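# Place tray part into fixture pocket, cut corner matched

## Task

Pick a single part out of the black tray and lower it into the pocket on the raised fixture's top, so the part's cut corner sits in the pocket's cut corner and the part lies flat and fully seated.

## Robot and tools

Robot: two arms on one table. left_arm carries a left hand and right_arm a right hand; the left hand mirrors the right. Base positions in the scene frame: left_arm (-0.014, +0.276, +0.001) m, right_arm (-0.007, -0.226, -0.002) m, both nearly unrotated. A post stands on the floor behind the arms. Loose objects may get a brief push now and then.

Frames: the scene frame has its origin at table-top height midway between the nominal bases, +x out over the table, +z up, left_arm toward +y (names are not image sides). Each arm's hand poses, velocities and targets, and the offsets you send it, use that arm's own base frame. The table and the fixed cameras use the scene frame.

Hand point: a point 0.05 m in front of the palm and 0.15 m from the wrist mounting face along the fingers. Its +z runs along straight fingers, +y points out of the palm, +x goes across the palm away from the thumb on the right hand (toward the thumb on the left). Straight fingers extend 0.06-0.07 m past it along +z, lying 0.06 m behind it along -y. A wrist bracket on the little-finger side can collide with things.

The row: every action row is 28 numbers, each in [-1, 1], always covering both arms. Order: left dx, dy, dz, rx, ry, rz; left little, ring, middle, index, thumb_bend, thumb_turn, force_limit, speed; then the same fourteen for the right arm.

Pose numbers are offsets, not poses: they shift the arm's Hand target as it stood when the action (or call) began, along that arm's base axes. 1.0 equals 0.6 m of travel or 180 degrees of turn. rx, ry, rz form one rotation vector, turning about the Hand target position. All rows of one action count from the same start, not from each other, and repeating an offset moves further. Send six zeros to ask nothing new of an arm. Commanded orientation is clipped to within 40 degrees of the measured one each step.

Hand numbers are absolute targets: -1 open/straight, +1 closed/curled; thumb_turn -1 beside the palm, +1 in front of it, opposite the fingers. force_limit maps linearly from about 0 N (-1) to 10 N (+1) at the fingertip, 15 N for the two thumb motors. speed rises from near zero at -1 to full at +0.48 and above (full travel in 0.49 s). Close gently at speed -0.94 or lower. No value means unchanged: repeat the last eight hand numbers you actually sent; before any, use hand_measured plus hand_force_limit and hand_speed. With the thumb turned in front, the hand grips objects roughly 0.035-0.065 m thick; thumb tip against index pad can pinch light items. To squeeze more, raise force_limit and send a target more closed than hand_measured; to loosen, send one more open.

Tools:
- execute_actions(actions, cameras): actions is a list of actions; each action is up to 15 rows, one per 1/30 s step; a short table repeats its final row until step 15. Images appear only for an empty list or when cameras names them ("all", names, or []).
- move(target, speed, blend, blocking, cameras): target is one 28-number row or up to 15 rows; every row's offsets count from the same starting Hand targets. speed is path top speed in m/s, 0.002 to 4.3, default 0.25 (turns up to twice that in rad/s), one value or one per target. blend in metres rounds corners; 0 stops at each target. Paths end together and are cut at 10 s. blocking=false returns after about 0.5 s while the move continues. The result adds a move: line, e.g. done, off_target, moving, held or fault, plus limits such as paced (pose clipped) or held (steps withheld). Moves do not avoid obstacles or the other arm; faster moves stray and hit harder.
- wait(seconds): 0 to 3600, sends nothing new; a running move continues.
- stop(): brakes the running move.
- zoom_image(camera, region): camera cam_high or cam_low; region [x0, y0, x1, y1] in pixels, at most 504 by 504, from the newest images.
- show_instructions(): shows the reference images.
- finished_scene(scene): ends the scene for good; the part must stay placed without the robot.

Results: per arm, end_effector_position (m) and end_effector_quat_wxyz in the base frame; Hand target (your last commanded pose after clipping, the base for the next offsets); joint positions, velocities and torques; hand_measured, hand_stopped_by (moving, target, force, stalled, fault) and hand_load_n, each six values in the hand-number order. A load near 0 after closing means a lost grip. Action calls also list positions at some steps. The hand often rests 1-3 cm (sometimes 5 cm) short, mostly low, from friction or weight; this alone is not contact. The next execute_actions call, even with zero offsets, re-requests the target; otherwise send the remaining gap as an offset. To end a push, command the target back past the hand point.

Cameras: cam_high and cam_low, each 672x504, fixed, with the calibration given in the session.

Avoid: dropping the part even a few millimetres, releasing it while moving, fast impacts or hard pressing on fixed or heavy things, anything falling or being left off the table, heavy finger loads, arms or hands touching each other (can fail the scene), and closing one hand on the other's fingers. Holding loads or stretched poses heats motors; at 100 °C an arm drops for 30-60 s. Joint ranges limit reach; passing near an arm's own base can swing its elbow.

Each tool is called as name(argument=value, ...) on one line, values as JSON.

Reference images:

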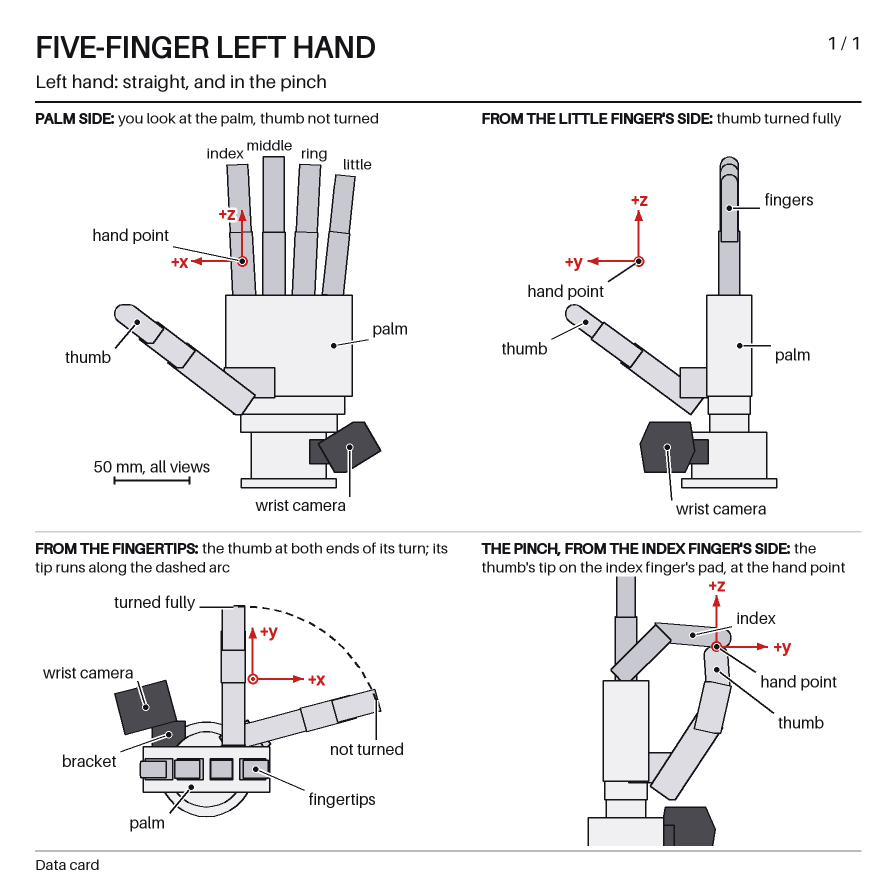

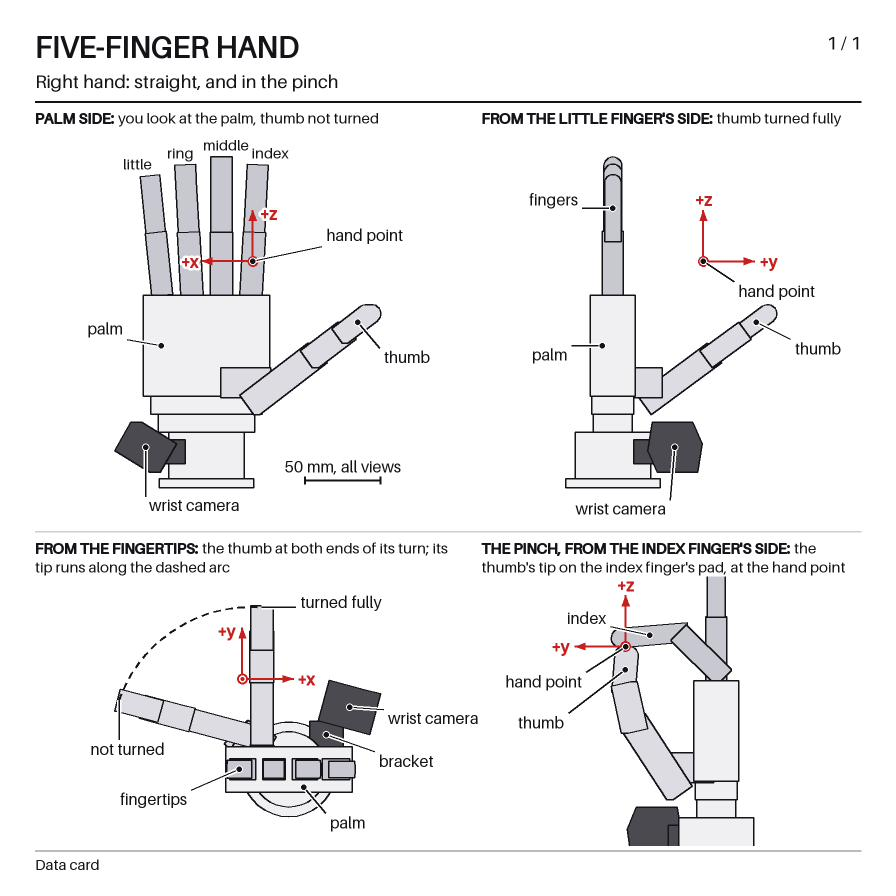

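## Session

execute_actions(actions=[])

Scene clock: 0.00 s.
left_arm: end_effector_position=(+0.2290, +0.2037, +0.1522) hand_measured=(-1.000, -1.000, -1.000, -1.000, -1.000, -1.000) hand_load_n=(+0.0, +0.0, +0.0, +0.0, +0.0, +0.0) hand_stopped_by=(target, target, target, target, target, target) hand_force_limit=0.00 hand_speed=-0.80 end_effector_quat_wxyz=(-0.131, +0.976, +0.168, -0.050) | right_arm: end_effector_position=(+0.2391, -0.1235, +0.1932) hand_measured=(-1.000, -1.000, -1.000, -1.000, -1.000, -1.000) hand_load_n=(+0.0, +0.0, +0.0, +0.0, +0.0, +0.0) hand_stopped_by=(target, target, target, target, target, target) hand_force_limit=0.00 hand_speed=-0.80 end_effector_quat_wxyz=(-0.101, +0.124, +0.953, -0.258)
Joint positions: left_arm=[0.769 1.096 0.918 -1.326 -0.274 -1.134] | right_arm=[-0.288 1.038 0.971 -1.636 0.548 1.578]
Joint velocities: within noise
Joint torques (N m): no reading
Heat: left arm: hottest waist 41 °C; right arm: hottest shoulder 39 °C.
Hand target: left_arm +0.2344, +0.2090, +0.1610; -0.138, +0.975, +0.170, -0.041 | right_arm +0.2432, -0.1246, +0.1977; -0.095, +0.125, +0.953, -0.259

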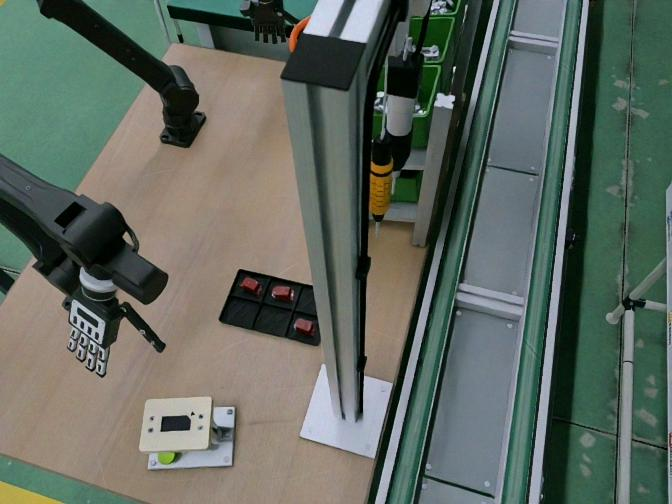

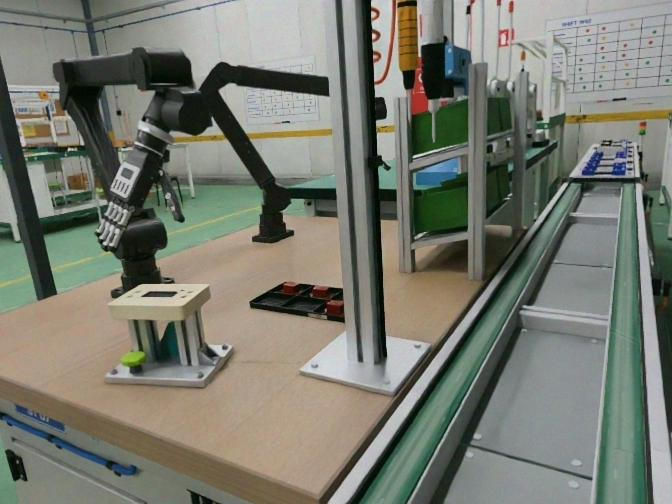

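zoom_image(camera="cam_high", region=[200, 250, 340, 355])

zoom_image(camera="cam_high", region=[120, 380, 260, 485])

zoom_image(camera="cam_low", region=[240, 260, 360, 350])

zoom_image(camera="cam_low", region=[90, 270, 250, 390])

Scaled by 3.600 from the camera's image (finer frame: 960x720).

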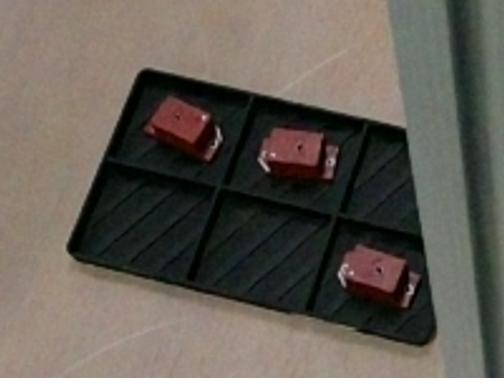

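Scaled by 3.600 from the camera's image (finer frame: 960x720).

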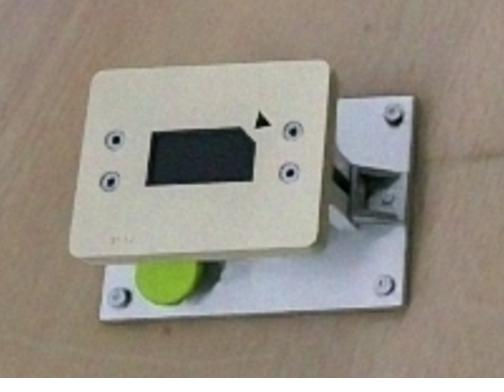

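Scaled by 4.200 from the camera's image (finer frame: 960x720).

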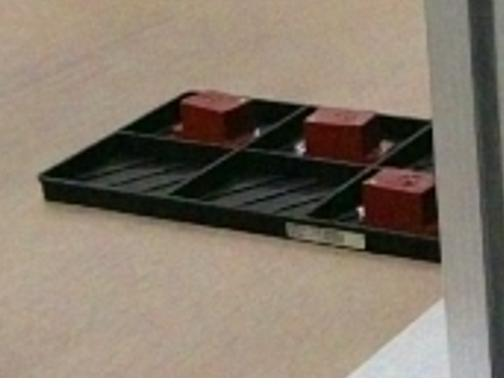

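Scaled by 3.150 from the camera's image (finer frame: 960x720).

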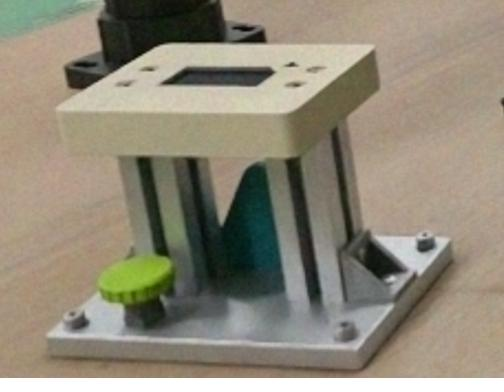

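zoom_image(camera="cam_high", region=[230, 265, 280, 303])

zoom_image(camera="cam_high", region=[265, 275, 315, 313])

zoom_image(camera="cam_high", region=[285, 310, 335, 347])

zoom_image(camera="cam_high", region=[150, 405, 210, 445])

zoom_image(camera="cam_low", region=[270, 272, 320, 310])

zoom_image(camera="cam_low", region=[120, 275, 200, 335])

Scaled by 10.080 from the camera's image (finer frame: 960x720).

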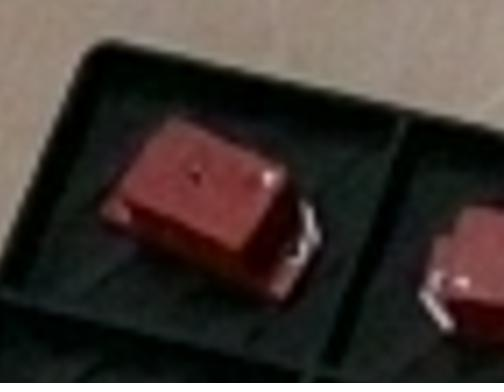

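Scaled by 10.080 from the camera's image (finer frame: 960x720).

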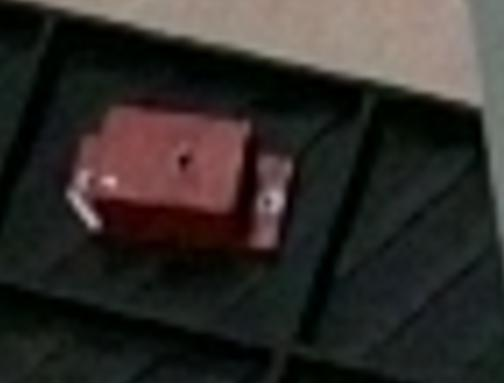

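Scaled by 10.080 from the camera's image (finer frame: 960x720).

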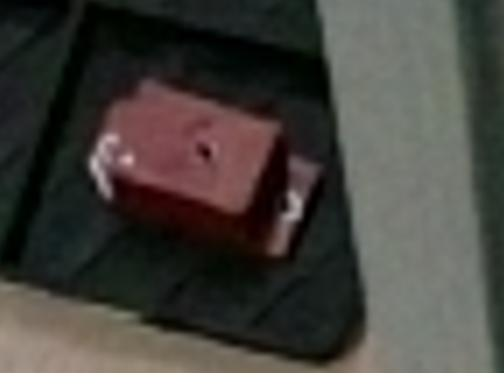

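Scaled by 8.400 from the camera's image (finer frame: 960x720).

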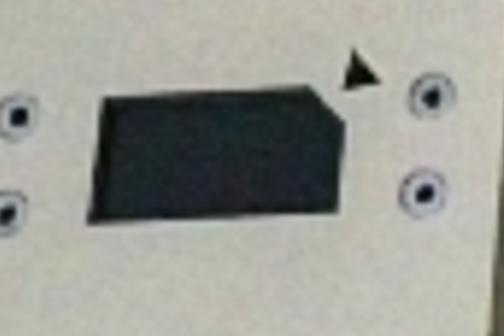

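Scaled by 10.080 from the camera's image (finer frame: 960x720).

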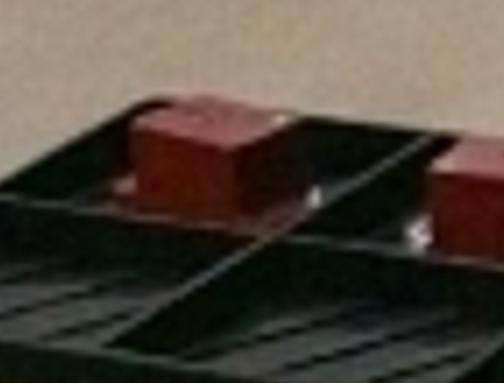

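Scaled by 6.300 from the camera's image (finer frame: 960x720).

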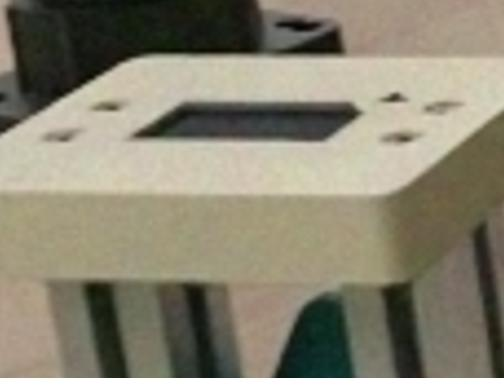

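zoom_image(camera="cam_low", region=[278, 276, 304, 296])

zoom_image(camera="cam_low", region=[308, 280, 334, 300])

zoom_image(camera="cam_high", region=[236, 270, 266, 297])

zoom_image(camera="cam_high", region=[155, 408, 200, 440])

zoom_image(camera="cam_low", region=[136, 286, 184, 302])

Scaled by 19.385 from the camera's image (finer frame: 960x720).

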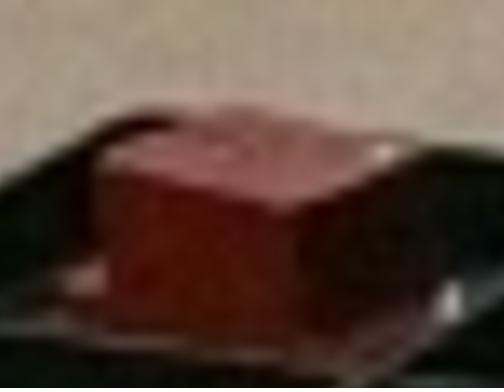

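Scaled by 19.385 from the camera's image (finer frame: 960x720).

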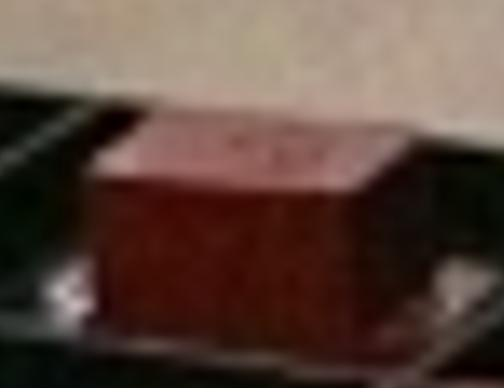

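Scaled by 16.800 from the camera's image (finer frame: 960x720).

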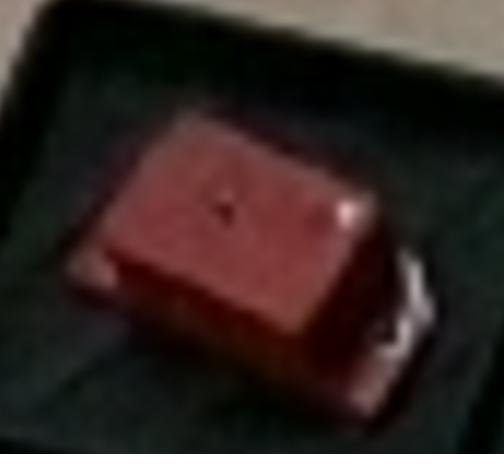

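Scaled by 11.200 from the camera's image (finer frame: 960x720).

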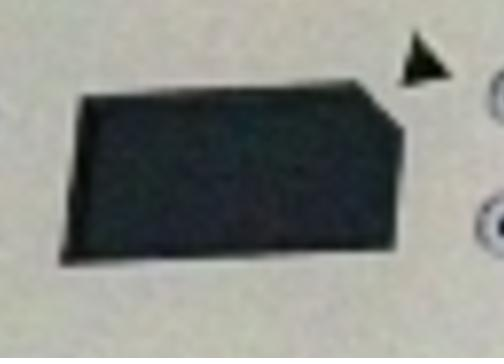

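Scaled by 10.500 from the camera's image (finer frame: 960x720).

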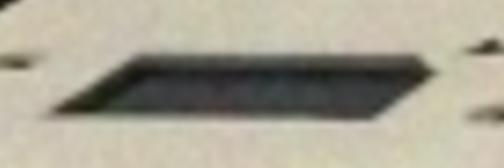

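move(target=[0,0,0,0,0,0,-1,-1,-1,-1,-1,-1,0,-0.8, 0.095,0.291,0.06,-0.1618,-0.1379,0.5085,-1,-1,-1,-0.3,-0.5,0.9,-0.2,0], speed=0.25, cameras=["all"])

Scene clock: 9.33 s.
left_arm: end_effector_position=(+0.2290, +0.2037, +0.1522) hand_measured=(-1.000, -1.000, -1.000, -1.000, -1.000, -1.000) hand_load_n=(+0.0, +0.5, +0.0, +0.0, +0.0, +0.0) hand_stopped_by=(target, target, target, target, target, target) hand_force_limit=0.00 hand_speed=-0.80 end_effector_quat_wxyz=(-0.131, +0.976, +0.168, -0.050) | right_arm: end_effector_position=(+0.3003, +0.0509, +0.2351) hand_measured=(-1.000, -1.000, -1.000, -0.300, -0.500, +0.900) hand_load_n=(+0.0, +0.0, +0.0, +0.0, +0.0, +0.0) hand_stopped_by=(target, target, target, target, target, target) hand_force_limit=-0.20 hand_speed=0.00 end_effector_quat_wxyz=(+0.325, -0.519, +0.669, -0.421)
Joint positions: left_arm=[0.769 1.096 0.918 -1.326 -0.274 -1.134] | right_arm=[0.378 0.479 0.601 -0.662 0.56 0.305]
Joint torques (N m): left_arm=[-0.56 -5.13 10.15 0.98 -0.25 0.04] | right_arm=[0.73 0.44 7.64 2.7 0.19 -0.22]
Heat: left arm: hottest shoulder 41 °C; right arm: hottest elbow 40 °C.
Hand target: left_arm +0.2344, +0.2090, +0.1610; -0.138, +0.975, +0.170, -0.041 | right_arm +0.3001, +0.0500, +0.2336; +0.330, -0.518, +0.666, -0.424
Off the commanded pose: left_arm 0.012 m, 1 deg | right_arm 0.002 m, 1 deg.
move: done

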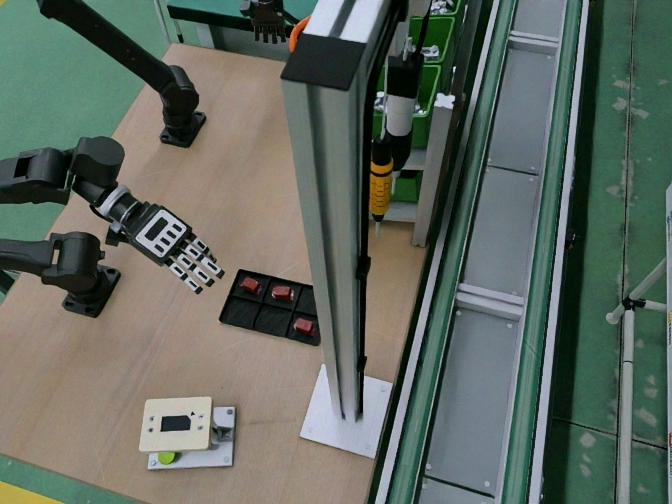

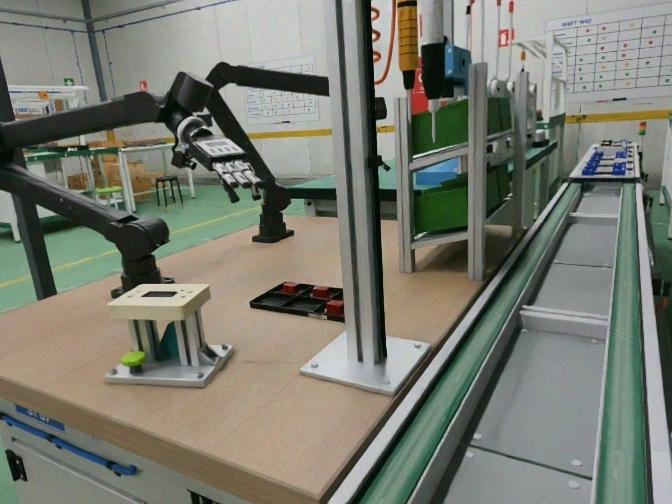

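zoom_image(camera="cam_high", region=[80, 170, 240, 310])

zoom_image(camera="cam_low", region=[170, 110, 290, 220])

Scaled by 3.150 from the camera's image (finer frame: 960x720).

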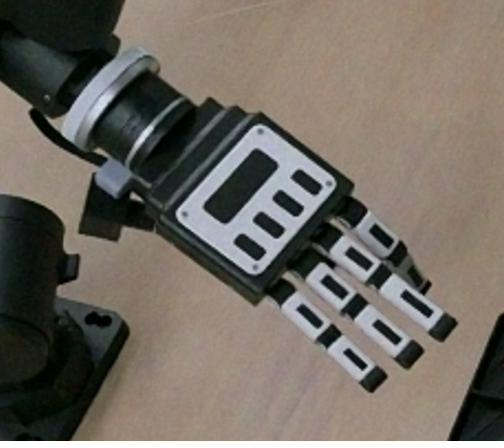

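Scaled by 4.200 from the camera's image (finer frame: 960x720).

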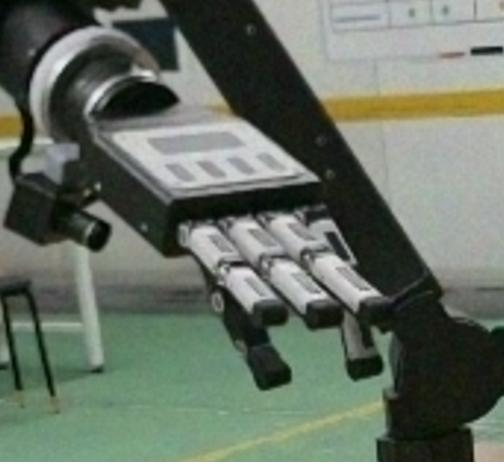

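move(target=[0,0,0,0,0,0,-1,-1,-1,-1,-1,-1,0,-0.8, 0.0735,0.1022,-0.189,0,0,0,-1,-1,-1,-0.35,-0.35,0.57,-0.2,0], speed=0.15, cameras=["all"])

zoom_image(camera="cam_high", region=[180, 220, 300, 320])

zoom_image(camera="cam_low", region=[240, 210, 340, 310])

Scene clock: 13.43 s.
left_arm: end_effector_position=(+0.2290, +0.2037, +0.1522) hand_measured=(-1.000, -1.000, -1.000, -1.000, -1.000, -1.000) hand_load_n=(+0.0, +0.0, +0.0, +0.0, +0.0, +0.0) hand_stopped_by=(target, target, target, target, target, target) hand_force_limit=0.00 hand_speed=-0.80 end_effector_quat_wxyz=(-0.131, +0.976, +0.168, -0.050) | right_arm: end_effector_position=(+0.3448, +0.1095, +0.1274) hand_measured=(-1.000, -1.000, -1.000, -0.350, -0.350, +0.570) hand_load_n=(-0.5, +0.0, +0.0, +0.0, +0.0, +0.0) hand_stopped_by=(target, target, target, target, target, target) hand_force_limit=-0.20 hand_speed=0.00 end_effector_quat_wxyz=(+0.330, -0.517, +0.665, -0.426)
Joint positions: left_arm=[0.769 1.096 0.918 -1.326 -0.274 -1.134] | right_arm=[0.553 0.809 0.415 -0.192 0.712 0.408]
Joint torques (N m): left_arm=[-0.62 -5.13 10.15 0.96 -0.25 0.04] | right_arm=[1.44 -0.97 7.25 2.62 0.45 -0.07]
Heat: left arm: hottest shoulder 41 °C; right arm: hottest elbow 40 °C.
Hand target: left_arm +0.2344, +0.2090, +0.1610; -0.138, +0.975, +0.170, -0.041 | right_arm +0.3443, +0.1114, +0.1203; +0.330, -0.518, +0.666, -0.424
Off the commanded pose: left_arm 0.012 m, 1 deg | right_arm 0.007 m, 0 deg.
move: done

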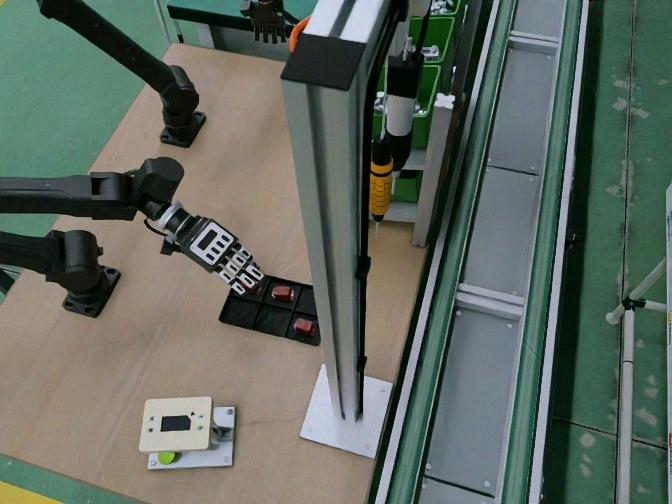

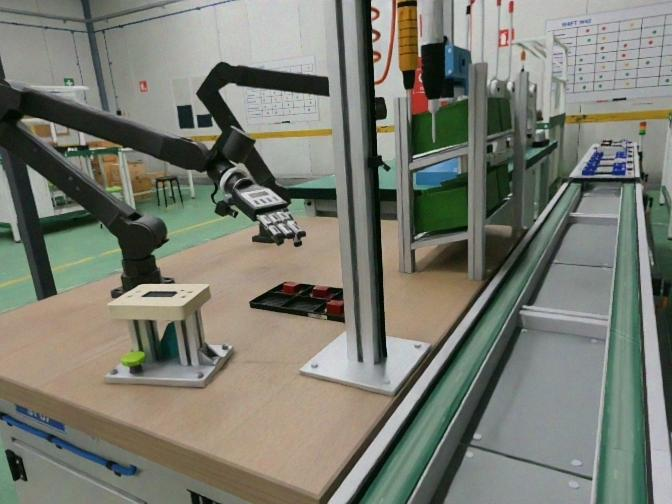

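Scaled by 4.200 from the camera's image (finer frame: 960x720).

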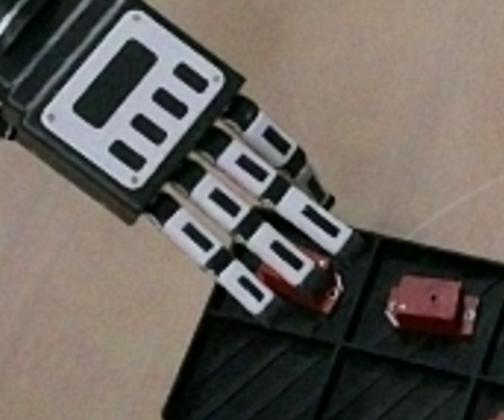

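Scaled by 5.040 from the camera's image (finer frame: 960x720).

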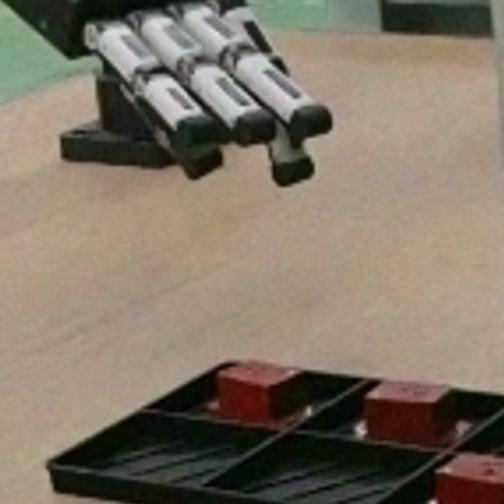

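zoom_image(camera="cam_low", region=[270, 220, 310, 250])

zoom_image(camera="cam_high", region=[230, 250, 280, 300])

Scaled by 12.600 from the camera's image (finer frame: 960x720).

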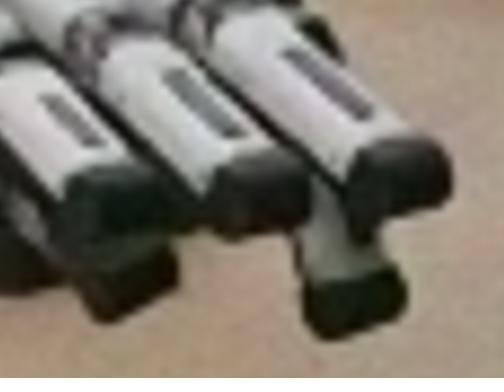

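Scaled by 10.080 from the camera's image (finer frame: 960x720).

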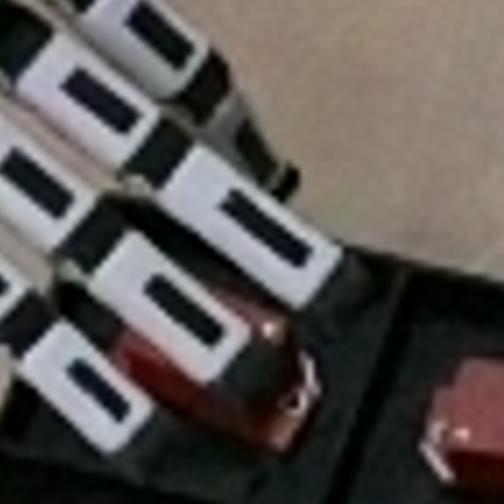

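move(target=[0,0,0,0,0,0,-1,-1,-1,-1,-1,-1,0,-0.8, -0.0025,-0.0037,-0.1207,0,0,0,-1,-1,-1,-0.35,-0.35,0.57,-0.2,0], speed=0.08, cameras=["all"])

zoom_image(camera="cam_high", region=[230, 255, 280, 305])

zoom_image(camera="cam_low", region=[270, 250, 320, 300])

Scene clock: 16.47 s.
left_arm: end_effector_position=(+0.2290, +0.2037, +0.1522) hand_measured=(-1.000, -1.000, -1.000, -1.000, -1.000, -1.000) hand_load_n=(+0.0, +0.0, +0.5, +0.0, +0.0, +0.0) hand_stopped_by=(target, target, target, target, target, target) hand_force_limit=0.00 hand_speed=-0.80 end_effector_quat_wxyz=(-0.131, +0.976, +0.168, -0.050) | right_arm: end_effector_position=(+0.3454, +0.1100, +0.0555) hand_measured=(-1.000, -1.000, -1.000, -0.350, -0.350, +0.570) hand_load_n=(+0.0, +0.0, +0.0, +0.0, +0.0, +0.0) hand_stopped_by=(target, target, target, target, target, target) hand_force_limit=-0.20 hand_speed=0.00 end_effector_quat_wxyz=(+0.332, -0.516, +0.665, -0.426)
Joint positions: left_arm=[0.769 1.096 0.918 -1.326 -0.274 -1.134] | right_arm=[0.553 1.011 0.278 0.151 0.711 0.41]
Joint torques (N m): left_arm=[-0.56 -5.13 10.13 0.96 -0.25 0.04] | right_arm=[0.97 -1.55 5.86 2.56 0.29 -0.11]
Heat: left arm: hottest shoulder 41 °C; right arm: hottest elbow 40 °C.
Hand target: left_arm +0.2344, +0.2090, +0.1610; -0.138, +0.975, +0.170, -0.041 | right_arm +0.3427, +0.1091, +0.0477; +0.330, -0.518, +0.666, -0.424
Off the commanded pose: left_arm 0.012 m, 1 deg | right_arm 0.008 m, 0 deg.
move: done

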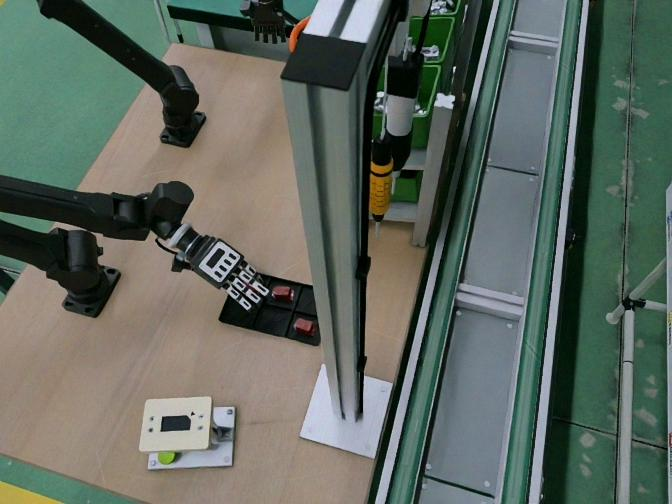

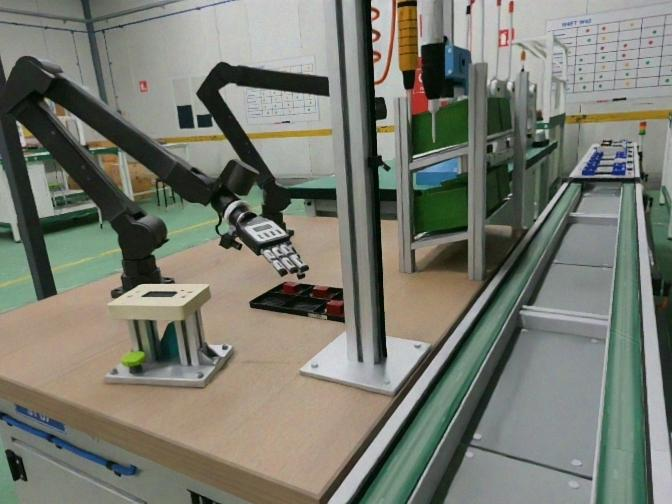

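Scaled by 10.080 from the camera's image (finer frame: 960x720).

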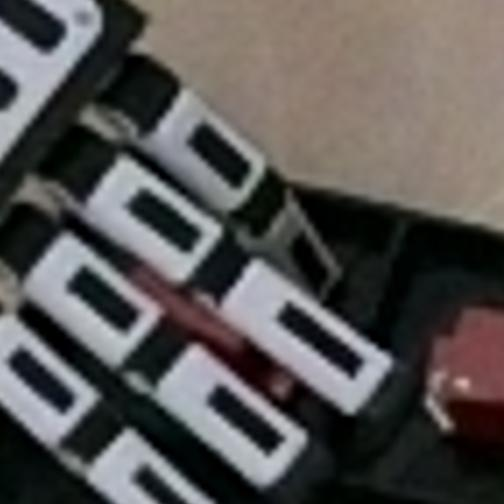

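Scaled by 10.080 from the camera's image (finer frame: 960x720).

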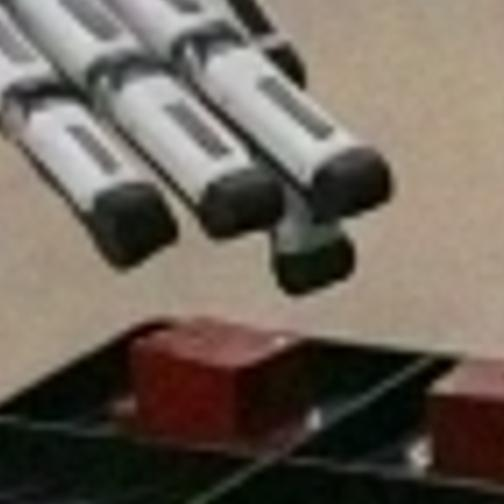

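move(target=[0,0,0,0,0,0,-1,-1,-1,-1,-1,-1,0,-0.8, 0.0045,-0.012,-0.0033,0,0,0,-1,-1,-1,-0.35,-0.35,0.57,-0.2,0], speed=0.05, cameras=["all"])

zoom_image(camera="cam_high", region=[240, 265, 280, 305])

zoom_image(camera="cam_low", region=[275, 255, 315, 295])

Scene clock: 17.93 s.
left_arm: end_effector_position=(+0.2290, +0.2037, +0.1522) hand_measured=(-1.000, -1.000, -1.000, -1.000, -1.000, -1.000) hand_load_n=(+0.0, +0.0, +0.0, +0.0, +0.0, +0.0) hand_stopped_by=(target, target, target, target, target, target) hand_force_limit=0.00 hand_speed=-0.80 end_effector_quat_wxyz=(-0.131, +0.976, +0.168, -0.050) | right_arm: end_effector_position=(+0.3474, +0.1069, +0.0538) hand_measured=(-1.000, -1.000, -1.000, -0.350, -0.350, +0.570) hand_load_n=(+0.0, +0.0, +0.0, +0.0, +0.0, +0.0) hand_stopped_by=(target, target, target, target, target, target) hand_force_limit=-0.20 hand_speed=0.00 end_effector_quat_wxyz=(+0.337, -0.515, +0.666, -0.422)
Joint positions: left_arm=[0.769 1.096 0.918 -1.326 -0.274 -1.134] | right_arm=[0.529 1.015 0.269 0.178 0.683 0.398]
Joint torques (N m): left_arm=[-0.56 -5.13 10.14 0.96 -0.25 0.04] | right_arm=[0.09 -1.73 5.86 2.71 0.29 -0.23]
Heat: left arm: hottest shoulder 41 °C; right arm: hottest elbow 40 °C.
Hand target: left_arm +0.2344, +0.2090, +0.1610; -0.138, +0.975, +0.170, -0.041 | right_arm +0.3455, +0.1020, +0.0459; +0.330, -0.518, +0.666, -0.424
Off the commanded pose: left_arm 0.012 m, 1 deg | right_arm 0.010 m, 1 deg.
move: done

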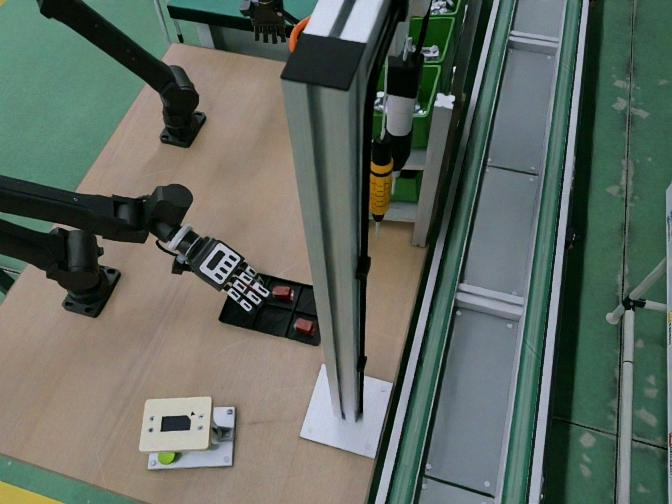

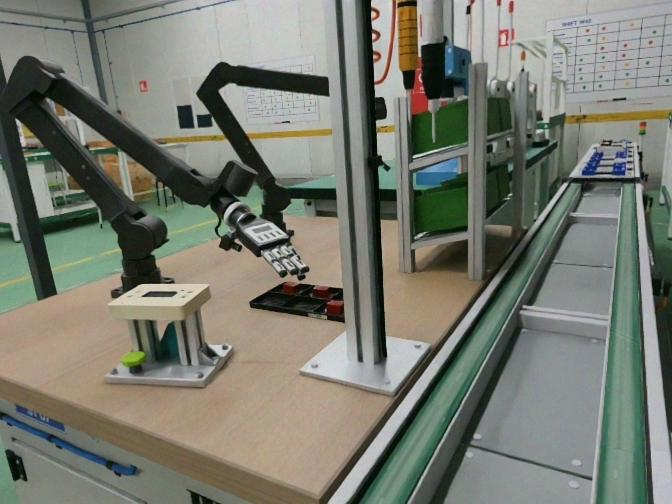

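Scaled by 12.600 from the camera's image (finer frame: 960x720).

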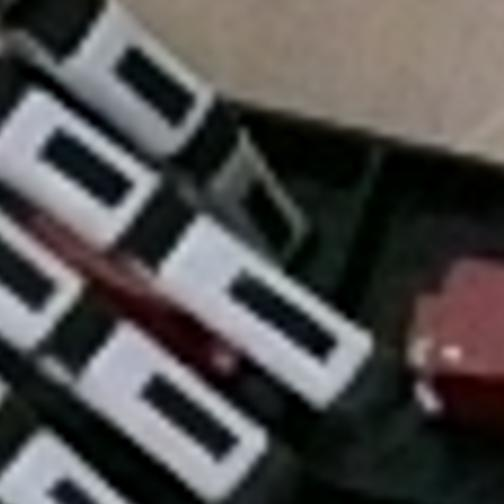

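Scaled by 12.600 from the camera's image (finer frame: 960x720).

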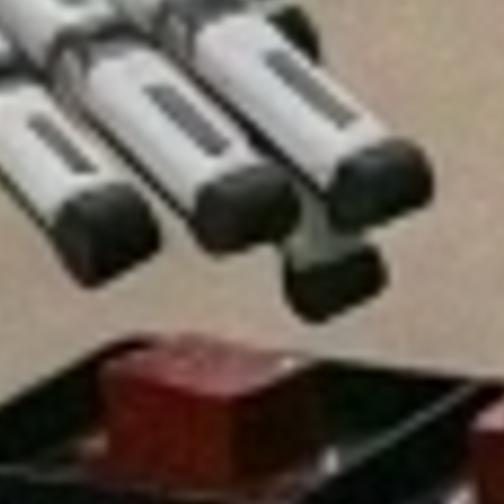

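move(target=[[0,0,0,0,0,0,-1,-1,-1,-1,-1,-1,0,-0.8, -0.008,-0.0042,-0.003,0,0,0,-1,-1,-1,-0.35,-0.42,0.57,-0.2,0],[0,0,0,0,0,0,-1,-1,-1,-1,-1,-1,0,-0.8, -0.008,-0.0042,-0.038,0,0,0,-1,-1,-1,-0.35,-0.42,0.57,-0.2,0]], speed=0.05, cameras=["all"])

zoom_image(camera="cam_high", region=[235, 265, 275, 305])

zoom_image(camera="cam_low", region=[270, 260, 310, 300])

Scene clock: 20.67 s.
left_arm: end_effector_position=(+0.2290, +0.2037, +0.1522) hand_measured=(-1.000, -1.000, -1.000, -1.000, -1.000, -1.000) hand_load_n=(+0.0, +0.0, +0.0, +0.0, +0.0, +0.0) hand_stopped_by=(target, target, target, target, target, target) hand_force_limit=0.00 hand_speed=-0.80 end_effector_quat_wxyz=(-0.131, +0.976, +0.168, -0.050) | right_arm: end_effector_position=(+0.3439, +0.1047, +0.0311) hand_measured=(-1.000, -1.000, -1.000, -0.350, -0.420, +0.570) hand_load_n=(+0.0, +0.0, +0.0, +0.0, +0.0, +0.0) hand_stopped_by=(target, target, target, target, target, target) hand_force_limit=-0.20 hand_speed=0.00 end_effector_quat_wxyz=(+0.337, -0.514, +0.666, -0.422)
Joint positions: left_arm=[0.769 1.096 0.918 -1.326 -0.274 -1.134] | right_arm=[0.529 1.101 0.226 0.309 0.683 0.397]
Joint torques (N m): left_arm=[-0.62 -5.13 10.14 0.96 -0.25 0.04] | right_arm=[0.21 -1.96 5.11 2.39 0.3 -0.21]
Heat: left arm: hottest shoulder 41 °C; right arm: hottest elbow 40 °C.
Hand target: left_arm +0.2344, +0.2090, +0.1610; -0.138, +0.975, +0.170, -0.041 | right_arm +0.3407, +0.0994, +0.0231; +0.330, -0.518, +0.666, -0.424
Off the commanded pose: left_arm 0.012 m, 1 deg | right_arm 0.010 m, 1 deg.
move: done

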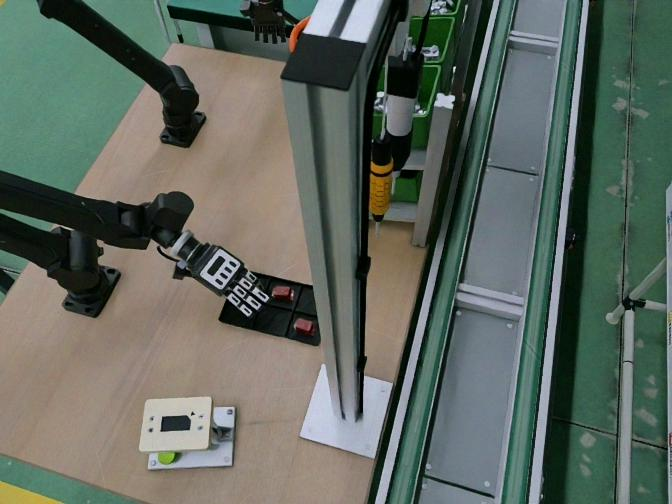

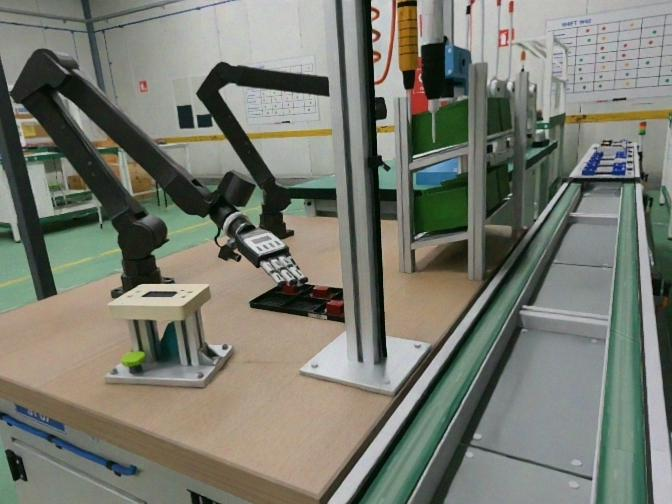

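Scaled by 12.600 from the camera's image (finer frame: 960x720).

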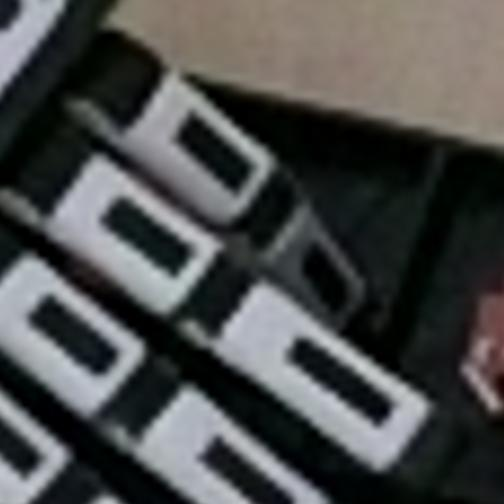

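Scaled by 12.600 from the camera's image (finer frame: 960x720).

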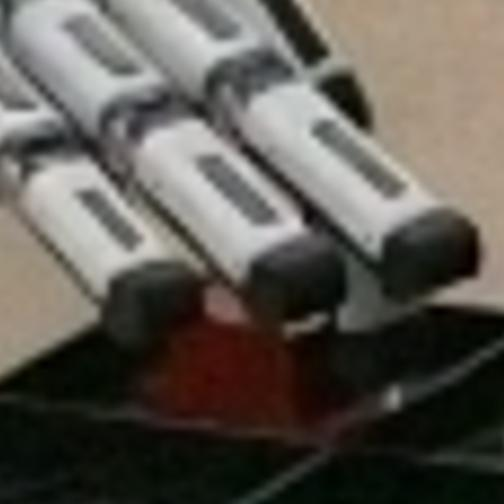

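move(target=[0,0,0,0,0,0,-1,-1,-1,-1,-1,-1,0,-0.8, 0,0,0,0,0,0,-1,-1,-1,0.1,-0.05,0.57,-0.4,-0.94], speed=0.05, cameras=["all"])

zoom_image(camera="cam_high", region=[235, 265, 275, 305])

zoom_image(camera="cam_low", region=[270, 260, 310, 300])

Scene clock: 22.77 s.
left_arm: end_effector_position=(+0.2290, +0.2037, +0.1522) hand_measured=(-1.000, -1.000, -1.000, -1.000, -1.000, -1.000) hand_load_n=(+0.0, +0.0, +0.0, +0.0, +0.0, +0.0) hand_stopped_by=(target, target, target, target, target, target) hand_force_limit=0.00 hand_speed=-0.80 end_effector_quat_wxyz=(-0.131, +0.976, +0.168, -0.050) | right_arm: end_effector_position=(+0.3440, +0.1048, +0.0312) hand_measured=(-1.000, -1.000, -1.000, -0.126, -0.292, +0.570) hand_load_n=(+0.0, +0.0, +0.0, +3.5, +4.5, +0.0) hand_stopped_by=(target, target, target, force, force, target) hand_force_limit=-0.40 hand_speed=-0.94 end_effector_quat_wxyz=(+0.338, -0.514, +0.666, -0.422)
Joint positions: left_arm=[0.769 1.096 0.918 -1.326 -0.274 -1.134] | right_arm=[0.529 1.101 0.226 0.31 0.683 0.397]
Joint torques (N m): left_arm=[-0.56 -5.13 10.14 0.98 -0.25 0.04] | right_arm=[0.21 -2.14 5.11 2.56 0.3 -0.22]
Heat: left arm: hottest shoulder 41 °C; right arm: hottest elbow 40 °C.
Hand target: left_arm +0.2344, +0.2090, +0.1610; -0.138, +0.975, +0.170, -0.041 | right_arm +0.3406, +0.0994, +0.0230; +0.330, -0.518, +0.666, -0.424
Off the commanded pose: left_arm 0.012 m, 1 deg | right_arm 0.010 m, 1 deg.
move: done

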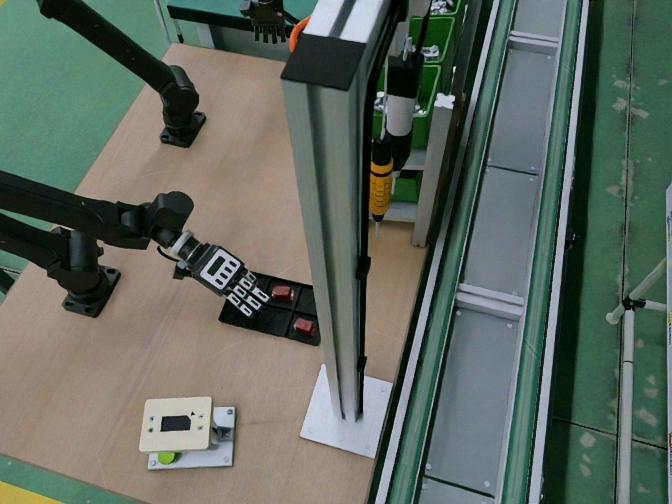

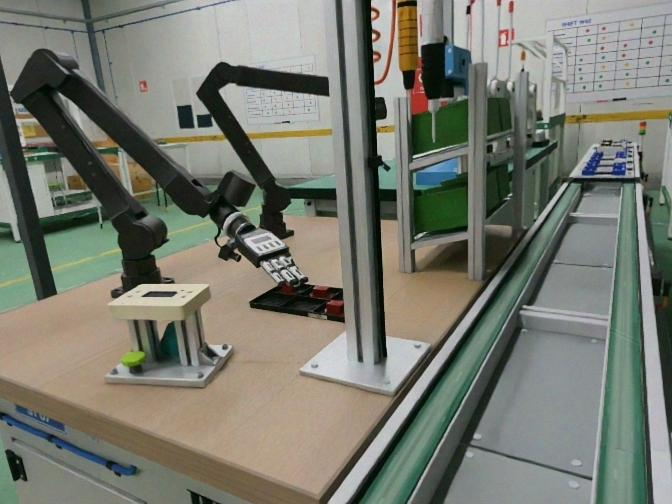

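Scaled by 12.600 from the camera's image (finer frame: 960x720).

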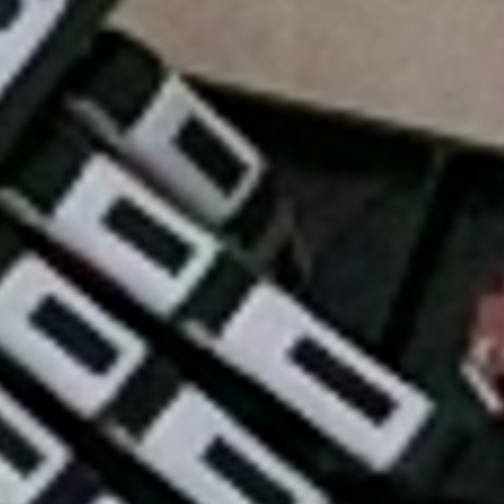

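Scaled by 12.600 from the camera's image (finer frame: 960x720).

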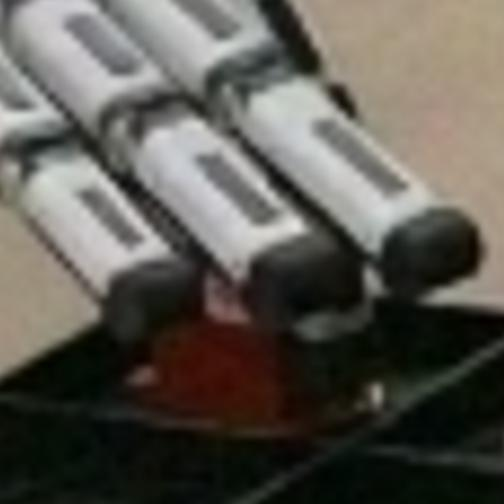

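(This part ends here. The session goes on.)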